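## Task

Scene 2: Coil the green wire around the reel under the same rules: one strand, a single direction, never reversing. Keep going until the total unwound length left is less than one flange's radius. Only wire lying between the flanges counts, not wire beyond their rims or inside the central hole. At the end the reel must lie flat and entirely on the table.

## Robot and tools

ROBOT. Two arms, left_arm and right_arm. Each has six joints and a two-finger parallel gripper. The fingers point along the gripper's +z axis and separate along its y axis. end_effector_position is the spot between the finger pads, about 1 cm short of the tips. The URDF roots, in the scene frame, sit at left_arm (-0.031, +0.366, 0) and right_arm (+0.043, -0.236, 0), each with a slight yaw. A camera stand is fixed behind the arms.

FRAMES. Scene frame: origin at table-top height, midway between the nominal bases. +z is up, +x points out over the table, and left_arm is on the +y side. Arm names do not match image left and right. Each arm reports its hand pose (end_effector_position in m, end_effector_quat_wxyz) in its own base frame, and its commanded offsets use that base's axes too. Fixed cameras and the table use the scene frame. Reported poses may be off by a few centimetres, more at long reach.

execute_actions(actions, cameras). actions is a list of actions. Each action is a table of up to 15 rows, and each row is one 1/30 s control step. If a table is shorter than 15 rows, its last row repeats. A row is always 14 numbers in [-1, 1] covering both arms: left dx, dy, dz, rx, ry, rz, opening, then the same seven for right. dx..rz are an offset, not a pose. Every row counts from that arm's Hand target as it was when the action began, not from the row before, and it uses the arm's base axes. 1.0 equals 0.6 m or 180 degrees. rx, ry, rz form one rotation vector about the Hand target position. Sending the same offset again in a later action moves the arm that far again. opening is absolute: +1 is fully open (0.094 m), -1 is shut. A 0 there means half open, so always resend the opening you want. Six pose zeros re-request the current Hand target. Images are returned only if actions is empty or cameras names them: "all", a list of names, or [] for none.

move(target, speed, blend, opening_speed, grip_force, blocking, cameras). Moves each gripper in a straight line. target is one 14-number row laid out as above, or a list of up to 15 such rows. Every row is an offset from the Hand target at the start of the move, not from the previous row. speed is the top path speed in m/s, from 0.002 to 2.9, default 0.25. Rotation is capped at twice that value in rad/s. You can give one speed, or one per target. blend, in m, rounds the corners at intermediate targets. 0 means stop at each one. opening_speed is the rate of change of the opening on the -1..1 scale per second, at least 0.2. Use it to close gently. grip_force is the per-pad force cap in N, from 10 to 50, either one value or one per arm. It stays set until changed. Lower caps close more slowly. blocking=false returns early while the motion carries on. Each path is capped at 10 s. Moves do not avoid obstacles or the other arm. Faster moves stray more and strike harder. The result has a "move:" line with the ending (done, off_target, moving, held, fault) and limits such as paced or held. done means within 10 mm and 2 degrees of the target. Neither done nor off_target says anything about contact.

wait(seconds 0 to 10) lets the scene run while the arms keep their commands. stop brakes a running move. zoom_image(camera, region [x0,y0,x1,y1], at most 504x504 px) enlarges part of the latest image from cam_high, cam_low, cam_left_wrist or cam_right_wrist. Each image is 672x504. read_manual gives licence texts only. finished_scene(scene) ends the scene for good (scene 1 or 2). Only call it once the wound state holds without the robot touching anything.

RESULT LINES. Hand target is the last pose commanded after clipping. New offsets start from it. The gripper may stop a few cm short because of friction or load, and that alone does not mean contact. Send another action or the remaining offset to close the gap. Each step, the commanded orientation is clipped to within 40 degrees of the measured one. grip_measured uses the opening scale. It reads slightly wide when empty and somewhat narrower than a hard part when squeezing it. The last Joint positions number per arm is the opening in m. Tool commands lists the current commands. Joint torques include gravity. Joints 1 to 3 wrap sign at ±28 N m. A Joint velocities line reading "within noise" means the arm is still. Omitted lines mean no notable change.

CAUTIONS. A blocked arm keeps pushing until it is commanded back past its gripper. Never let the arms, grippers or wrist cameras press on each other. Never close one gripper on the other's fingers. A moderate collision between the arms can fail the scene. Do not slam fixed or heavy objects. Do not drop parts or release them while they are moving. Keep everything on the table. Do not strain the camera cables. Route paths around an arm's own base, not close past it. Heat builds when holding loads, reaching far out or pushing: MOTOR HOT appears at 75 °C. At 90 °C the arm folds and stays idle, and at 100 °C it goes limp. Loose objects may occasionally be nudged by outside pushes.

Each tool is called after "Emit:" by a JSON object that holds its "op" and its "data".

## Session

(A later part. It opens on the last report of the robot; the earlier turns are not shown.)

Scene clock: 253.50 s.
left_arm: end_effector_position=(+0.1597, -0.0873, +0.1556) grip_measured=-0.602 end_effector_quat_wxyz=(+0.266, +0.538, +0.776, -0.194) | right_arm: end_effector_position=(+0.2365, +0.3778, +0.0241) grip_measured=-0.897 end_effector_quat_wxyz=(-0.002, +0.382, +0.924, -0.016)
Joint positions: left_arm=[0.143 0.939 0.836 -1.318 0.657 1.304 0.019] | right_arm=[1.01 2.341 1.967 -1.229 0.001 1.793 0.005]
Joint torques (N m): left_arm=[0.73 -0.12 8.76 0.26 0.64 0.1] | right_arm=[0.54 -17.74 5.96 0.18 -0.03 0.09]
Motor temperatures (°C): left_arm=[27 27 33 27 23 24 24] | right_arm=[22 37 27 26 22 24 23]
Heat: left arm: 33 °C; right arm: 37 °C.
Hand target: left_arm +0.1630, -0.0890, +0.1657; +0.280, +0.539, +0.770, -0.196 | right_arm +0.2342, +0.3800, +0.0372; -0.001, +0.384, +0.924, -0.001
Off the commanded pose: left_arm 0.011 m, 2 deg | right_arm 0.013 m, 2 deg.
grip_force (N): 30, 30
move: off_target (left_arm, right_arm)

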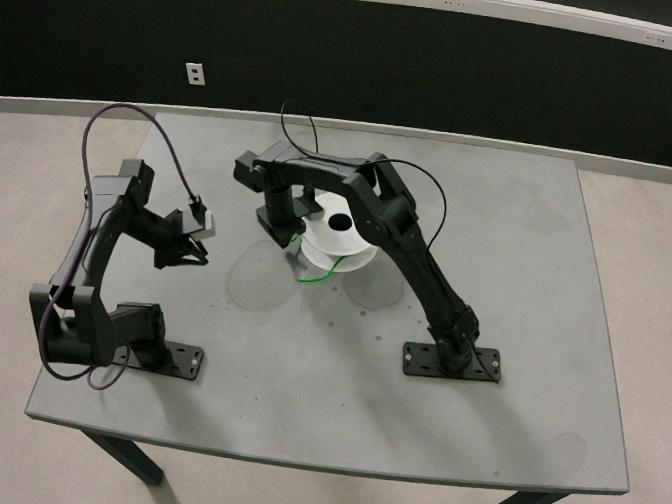

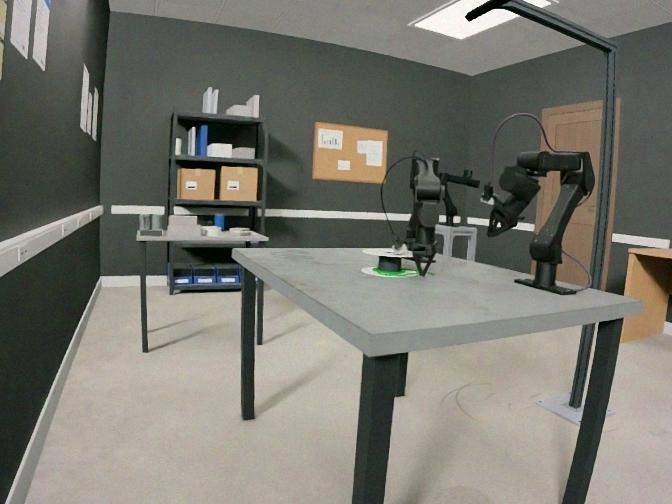

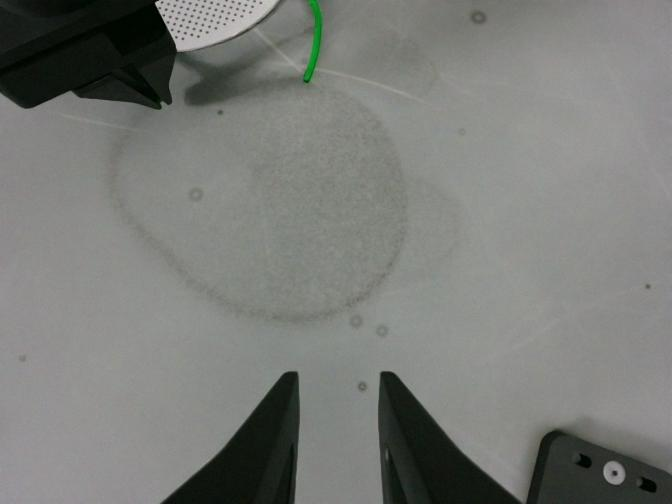

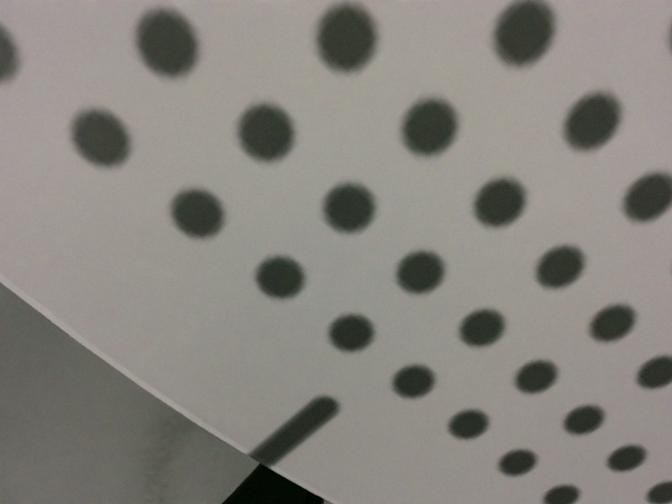

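Emit:
{"op": "move", "data": {"target": [[0,0,0,0,0,0,-0.6,0,0,0.02,0,0,0,-0.96],[0,0,0,0,0,0,-0.6,-0.0775,-0.057,0.02,0,0,0.1,-0.96]], "speed": [0.05,0.06], "cameras": ["cam_right_wrist","cam_high","cam_low","cam_left_wrist"]}}

Emit:
{"op": "zoom_image", "data": {"camera": "cam_low", "region": [340, 210, 480, 315]}}

Emit:
{"op": "zoom_image", "data": {"camera": "cam_high", "region": [240, 180, 420, 320]}}

Scene clock: 259.13 s.
left_arm: end_effector_position=(+0.1597, -0.0873, +0.1556) grip_measured=-0.602 end_effector_quat_wxyz=(+0.266, +0.538, +0.776, -0.194) | right_arm: end_effector_position=(+0.1904, +0.3446, +0.0396) grip_measured=-0.897 end_effector_quat_wxyz=(-0.003, +0.241, +0.970, -0.014)
Joint positions: left_arm=[0.143 0.939 0.836 -1.318 0.657 1.304 0.019] | right_arm=[1.064 2.108 1.646 -1.138 0.001 1.551 0.005]
Joint torques (N m): left_arm=[0.7 -0.12 8.75 0.26 0.64 0.1] | right_arm=[0.47 -15.34 5.89 0.21 -0.05 -0.1]
Heat: left arm: 33 °C; right arm: 38 °C.
Hand target: left_arm +0.1630, -0.0890, +0.1657; +0.280, +0.539, +0.770, -0.196 | right_arm +0.1878, +0.3458, +0.0492; +0.000, +0.234, +0.972, -0.001
Off the commanded pose: left_arm 0.011 m, 2 deg | right_arm 0.010 m, 2 deg.
grip_force (N): 30, 30
move: off_target (left_arm)

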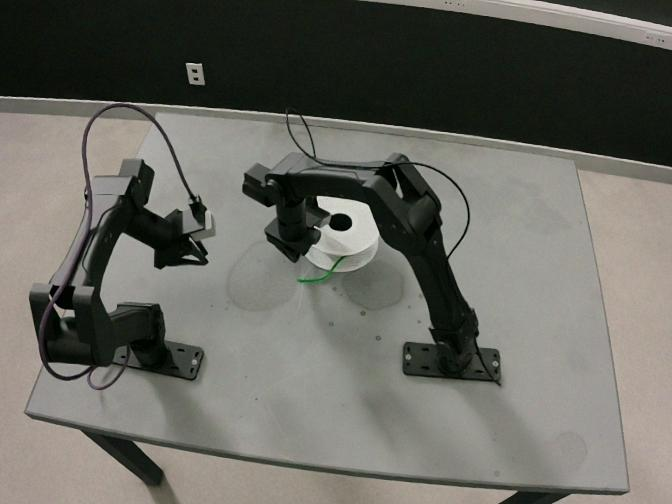

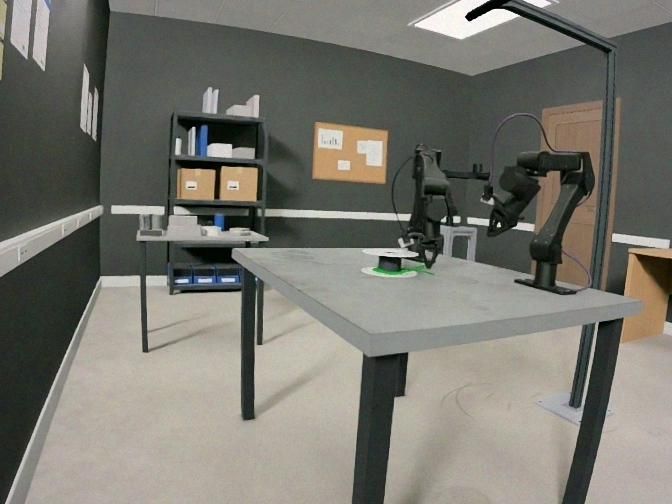

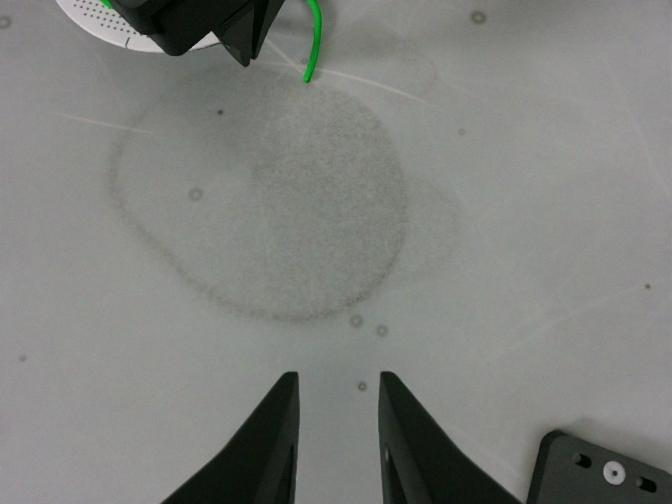

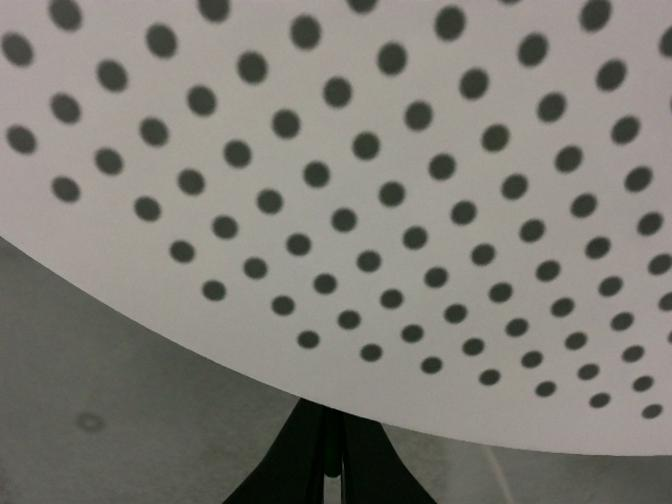

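Scaled by 3.600 from the camera's 672x504 image, which has a finer 960x720 frame.

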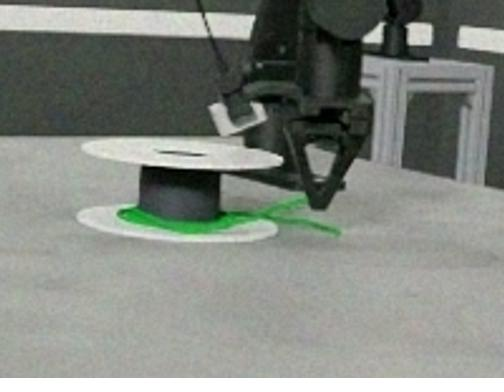

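Scaled by 2.800 from the camera's 672x504 image, which has a finer 960x720 frame.

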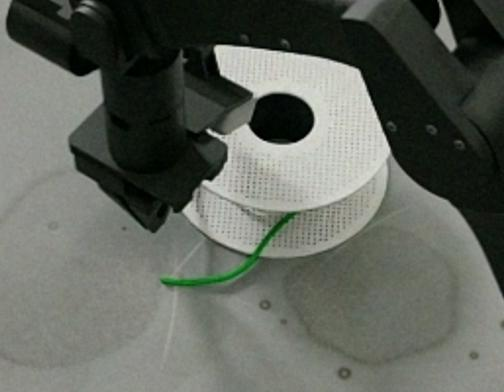

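Emit:
{"op": "move", "data": {"target": [[0,0,0,0,0,0,-0.6,-0.049,-0.078,0.0,0,0,0.147,-0.96]], "speed": [0.06], "cameras": ["cam_right_wrist","cam_high","cam_low","cam_left_wrist"]}}

Emit:
{"op": "zoom_image", "data": {"camera": "cam_low", "region": [340, 210, 480, 315]}}

Emit:
{"op": "zoom_image", "data": {"camera": "cam_high", "region": [240, 180, 420, 320]}}

Scene clock: 264.97 s.
left_arm: end_effector_position=(+0.1597, -0.0873, +0.1556) grip_measured=-0.602 end_effector_quat_wxyz=(+0.266, +0.538, +0.776, -0.194) | right_arm: end_effector_position=(+0.1610, +0.2983, +0.0427) grip_measured=-0.897 end_effector_quat_wxyz=(-0.005, +0.013, +1.000, -0.012)
Joint positions: left_arm=[0.143 0.939 0.836 -1.318 0.657 1.304 0.019] | right_arm=[1.074 1.898 1.354 -1.052 0.001 1.1 0.005]
Joint torques (N m): left_arm=[0.73 -0.13 8.75 0.26 0.63 0.1] | right_arm=[0.58 -13.05 5.72 0.21 -0.04 -0.08]
Heat: left arm: 33 °C; right arm: 38 °C.
Hand target: left_arm +0.1630, -0.0890, +0.1657; +0.280, +0.539, +0.770, -0.196 | right_arm +0.1583, +0.2989, +0.0492; +0.000, +0.006, +1.000, -0.001
Off the commanded pose: left_arm 0.011 m, 2 deg | right_arm 0.007 m, 2 deg.
grip_force (N): 30, 30
move: off_target (left_arm)

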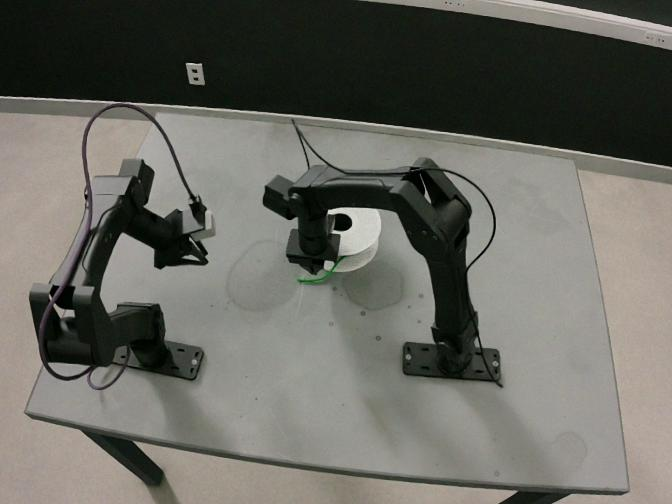

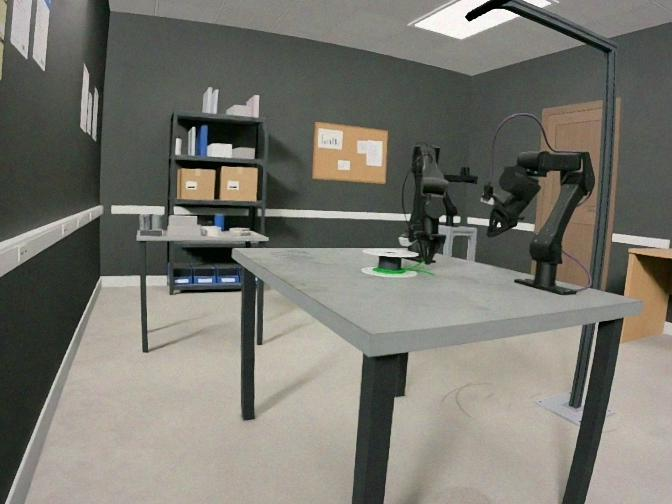

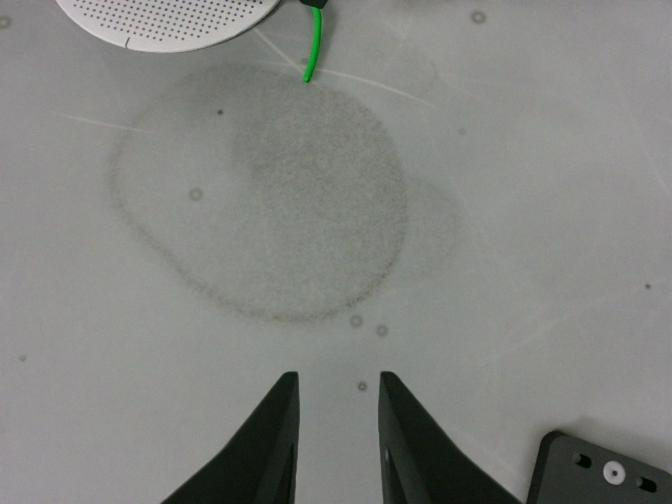

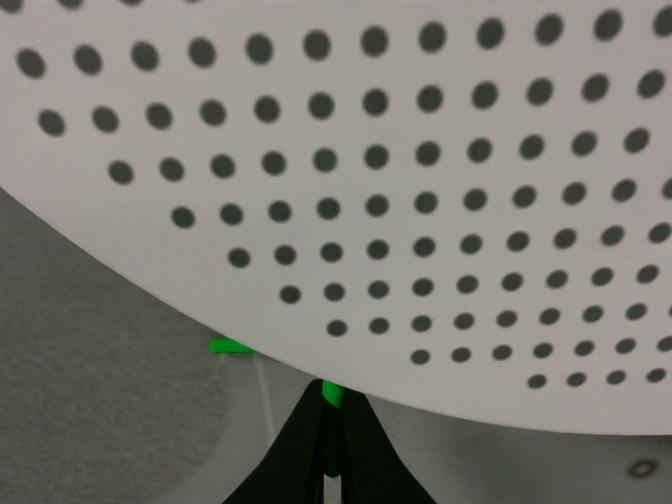

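Scaled by 3.600 from the camera's 672x504 image, which has a finer 960x720 frame.

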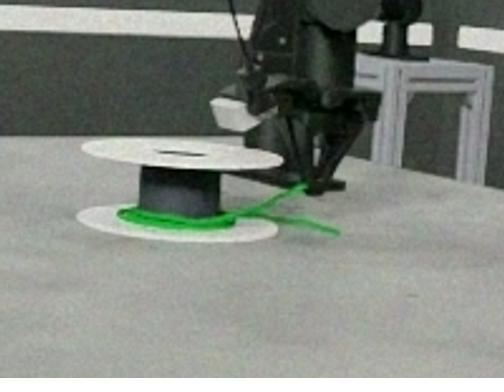

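Scaled by 2.800 from the camera's 672x504 image, which has a finer 960x720 frame.

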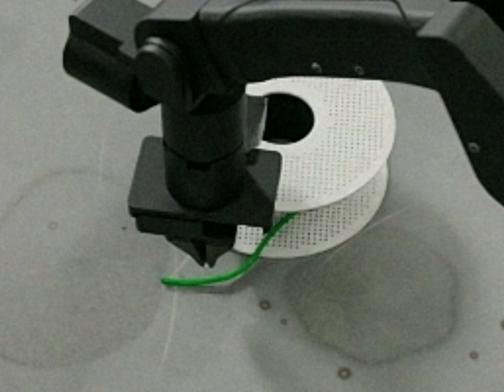

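Emit:
{"op": "move", "data": {"target": [[0,0,0,0,0,0,-0.6,0.0,-0.037,0.018,0,0,0.055,-0.96],[0,0,0,0,0,0,-0.6,0.0,-0.037,0.018,0,0,0.055,-0.65],[0,0,0,0,0,0,-0.6,-0.1,-0.02,0.018,0,0,0.055,-0.65],[0,0,0,0,0,0,-0.6,-0.1,-0.1,0.2,0,0,0.055,-0.65]], "speed": [0.06,0.05,0.06,0.2], "opening_speed": 0.4, "cameras": ["cam_right_wrist","cam_high","cam_low","cam_left_wrist"]}}

Emit:
{"op": "zoom_image", "data": {"camera": "cam_low", "region": [340, 210, 480, 315]}}

Emit:
{"op": "zoom_image", "data": {"camera": "cam_high", "region": [240, 180, 420, 320]}}

Scene clock: 274.37 s.
left_arm: end_effector_position=(+0.1597, -0.0873, +0.1556) grip_measured=-0.602 end_effector_quat_wxyz=(+0.266, +0.538, +0.776, -0.194) | right_arm: end_effector_position=(+0.0972, +0.2397, +0.1617) grip_measured=-0.652 end_effector_quat_wxyz=(-0.003, -0.079, +0.997, -0.007)
Joint positions: left_arm=[0.143 0.939 0.836 -1.318 0.657 1.304 0.019] | right_arm=[1.183 1.541 1.419 -1.464 0.001 1.024 0.016]
Joint torques (N m): left_arm=[0.75 -0.13 8.76 0.26 0.64 0.1] | right_arm=[-0.57 -7.9 8.85 0.03 -0.02 -0.08]
Heat: left arm: 32 °C; right arm: 37 °C.
Hand target: left_arm +0.1630, -0.0890, +0.1657; +0.280, +0.539, +0.770, -0.196 | right_arm +0.0983, +0.2389, +0.1693; +0.000, -0.081, +0.997, -0.001
Off the commanded pose: left_arm 0.011 m, 2 deg | right_arm 0.008 m, 1 deg.
grip_force (N): 30, 30
move: off_target (left_arm)

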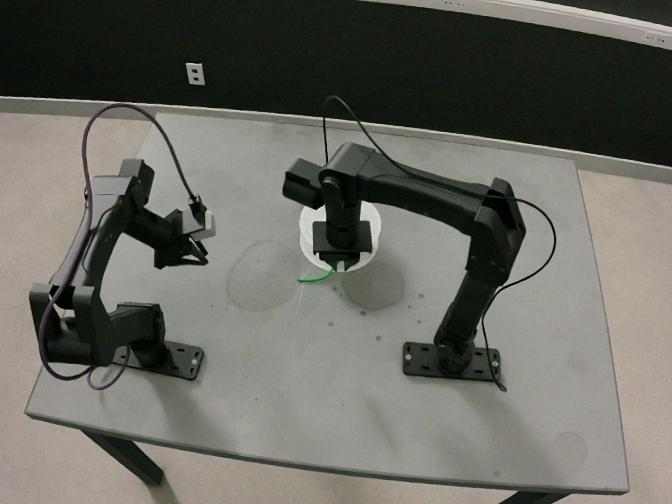

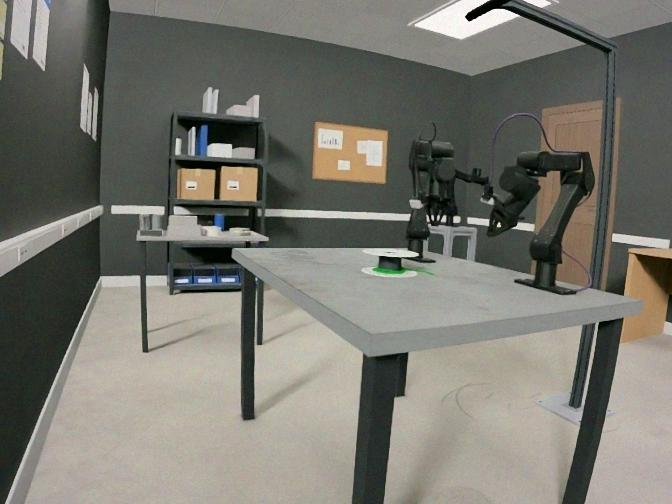

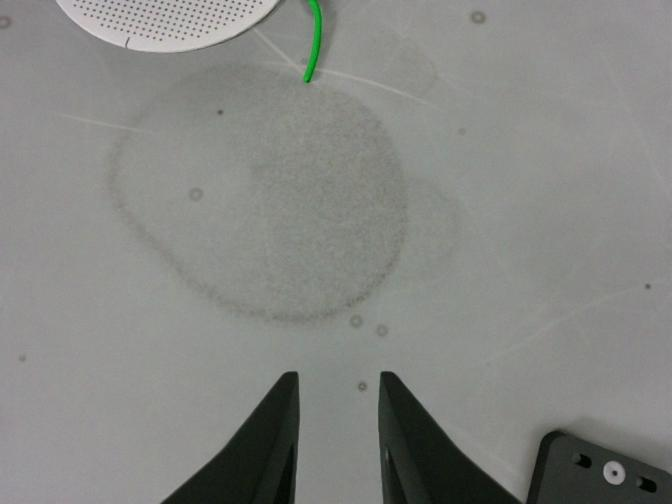

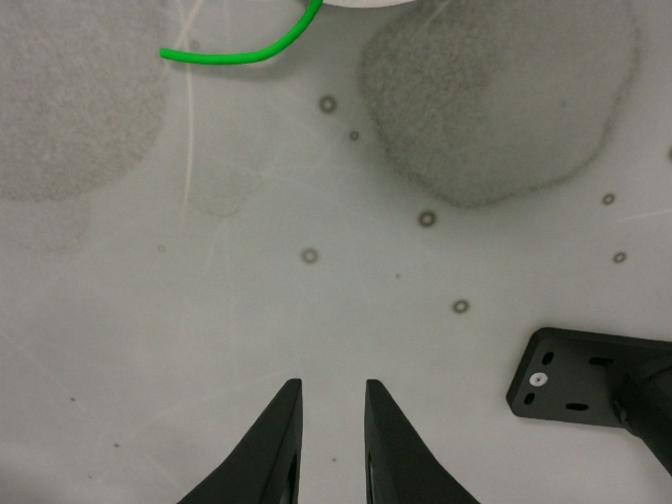

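Scaled by 3.600 from the camera's 672x504 image, which has a finer 960x720 frame.

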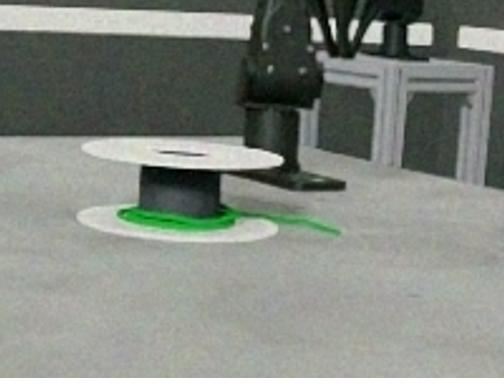

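Scaled by 2.800 from the camera's 672x504 image, which has a finer 960x720 frame.

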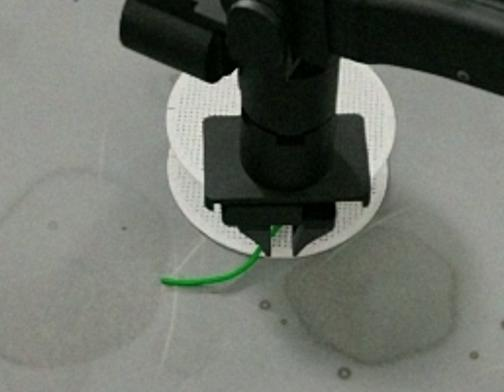

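Emit:
{"op": "move", "data": {"target": [[0.02,-0.12,0.0,0,0,0,-0.6,0.0,-0.1,0.06,0,0,0,-0.65],[0.02,-0.12,0.0,0,0,0,-0.6,0.2,-0.2,0.06,0,0,0,-0.65]], "speed": [0.2,0.25], "cameras": ["cam_right_wrist","cam_high","cam_low","cam_left_wrist"]}}

Emit:
{"op": "zoom_image", "data": {"camera": "cam_low", "region": [340, 220, 450, 303]}}

Emit:
{"op": "zoom_image", "data": {"camera": "cam_high", "region": [280, 180, 400, 300]}}

Scene clock: 278.07 s.
left_arm: end_effector_position=(+0.1752, -0.1582, +0.1665) grip_measured=-0.602 end_effector_quat_wxyz=(+0.278, +0.537, +0.773, -0.192) | right_arm: end_effector_position=(+0.2150, +0.1193, +0.1995) grip_measured=-0.652 end_effector_quat_wxyz=(+0.013, -0.078, +0.997, +0.008)
Joint positions: left_arm=[-0.366 0.926 0.836 -0.982 0.497 0.72 0.019] | right_arm=[0.5 1.479 1.514 -1.575 -0.003 0.343 0.016]
Joint torques (N m): left_arm=[-0.68 -0.65 5.82 1.1 0.32 -0.06] | right_arm=[-0.44 -5.75 9.32 0.2 0.05 -0.13]
Heat: left arm: 32 °C; right arm: 37 °C.
Hand target: left_arm +0.1750, -0.1610, +0.1657; +0.280, +0.539, +0.770, -0.196 | right_arm +0.2183, +0.1190, +0.2052; +0.000, -0.081, +0.997, -0.001
Off the commanded pose: left_arm 0.003 m, 1 deg | right_arm 0.007 m, 2 deg.
joint sent to its limit (right arm) — joint 4 (wrist pitch), lower limit. The joint targets still meet the commanded pose.
grip_force (N): 30, 30
move: done

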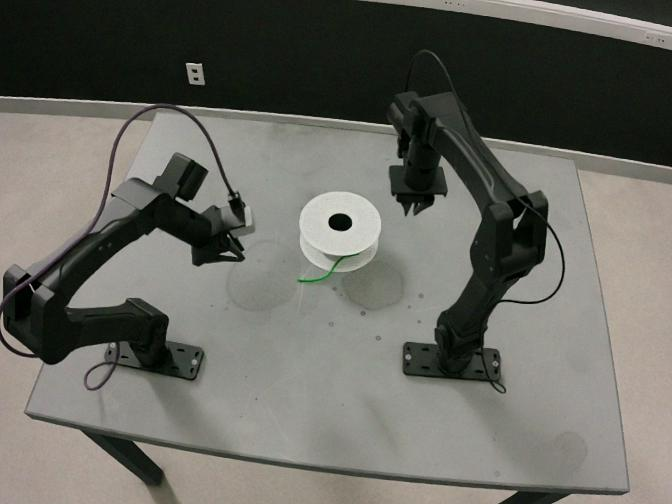

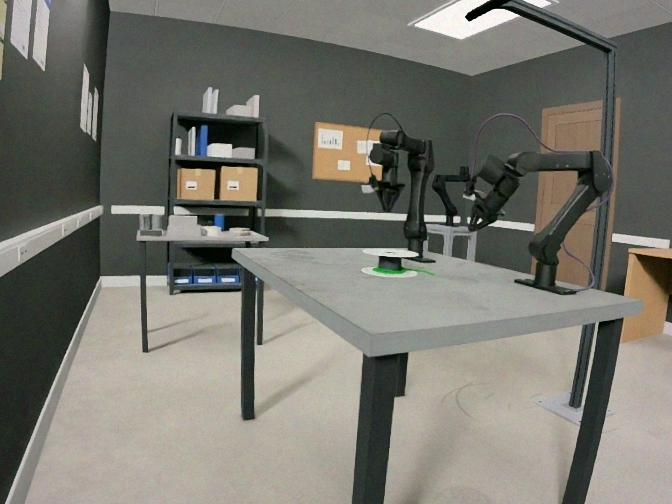

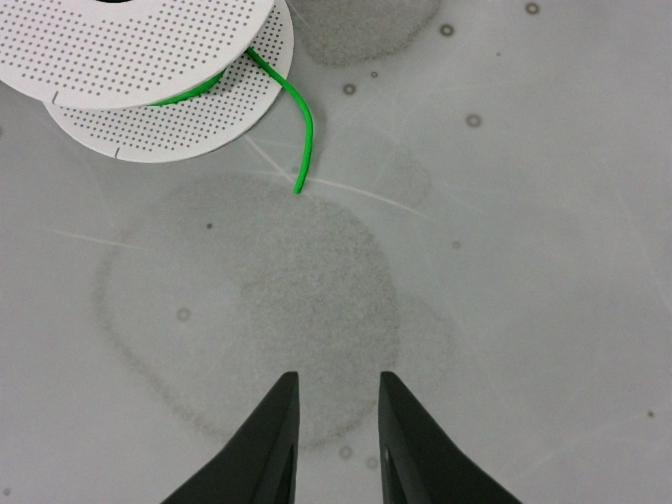

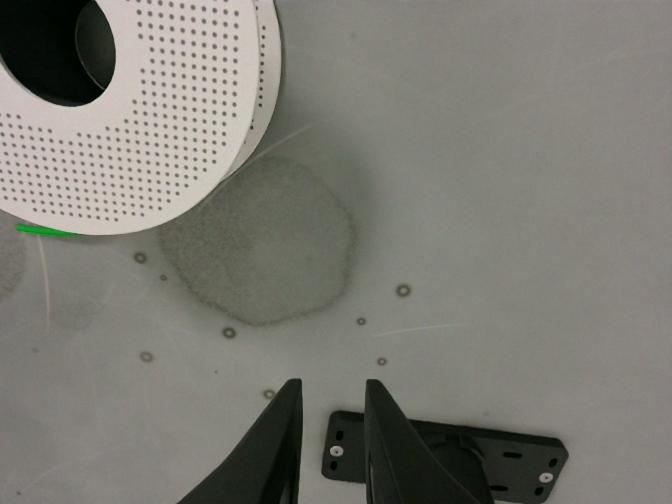

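Scaled by 4.582 from the camera's 672x504 image, which has a finer 960x720 frame.

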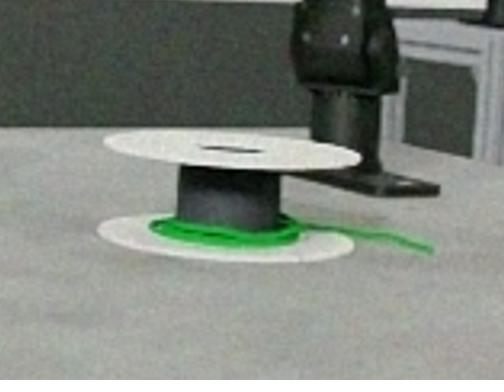

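Scaled by 4.200 from the camera's 672x504 image, which has a finer 960x720 frame.

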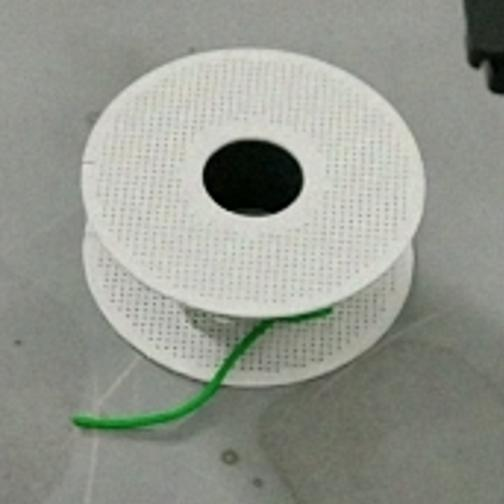

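Emit:
{"op": "finished_scene", "data": {"scene": 2}}

The scene is finished: the task was done.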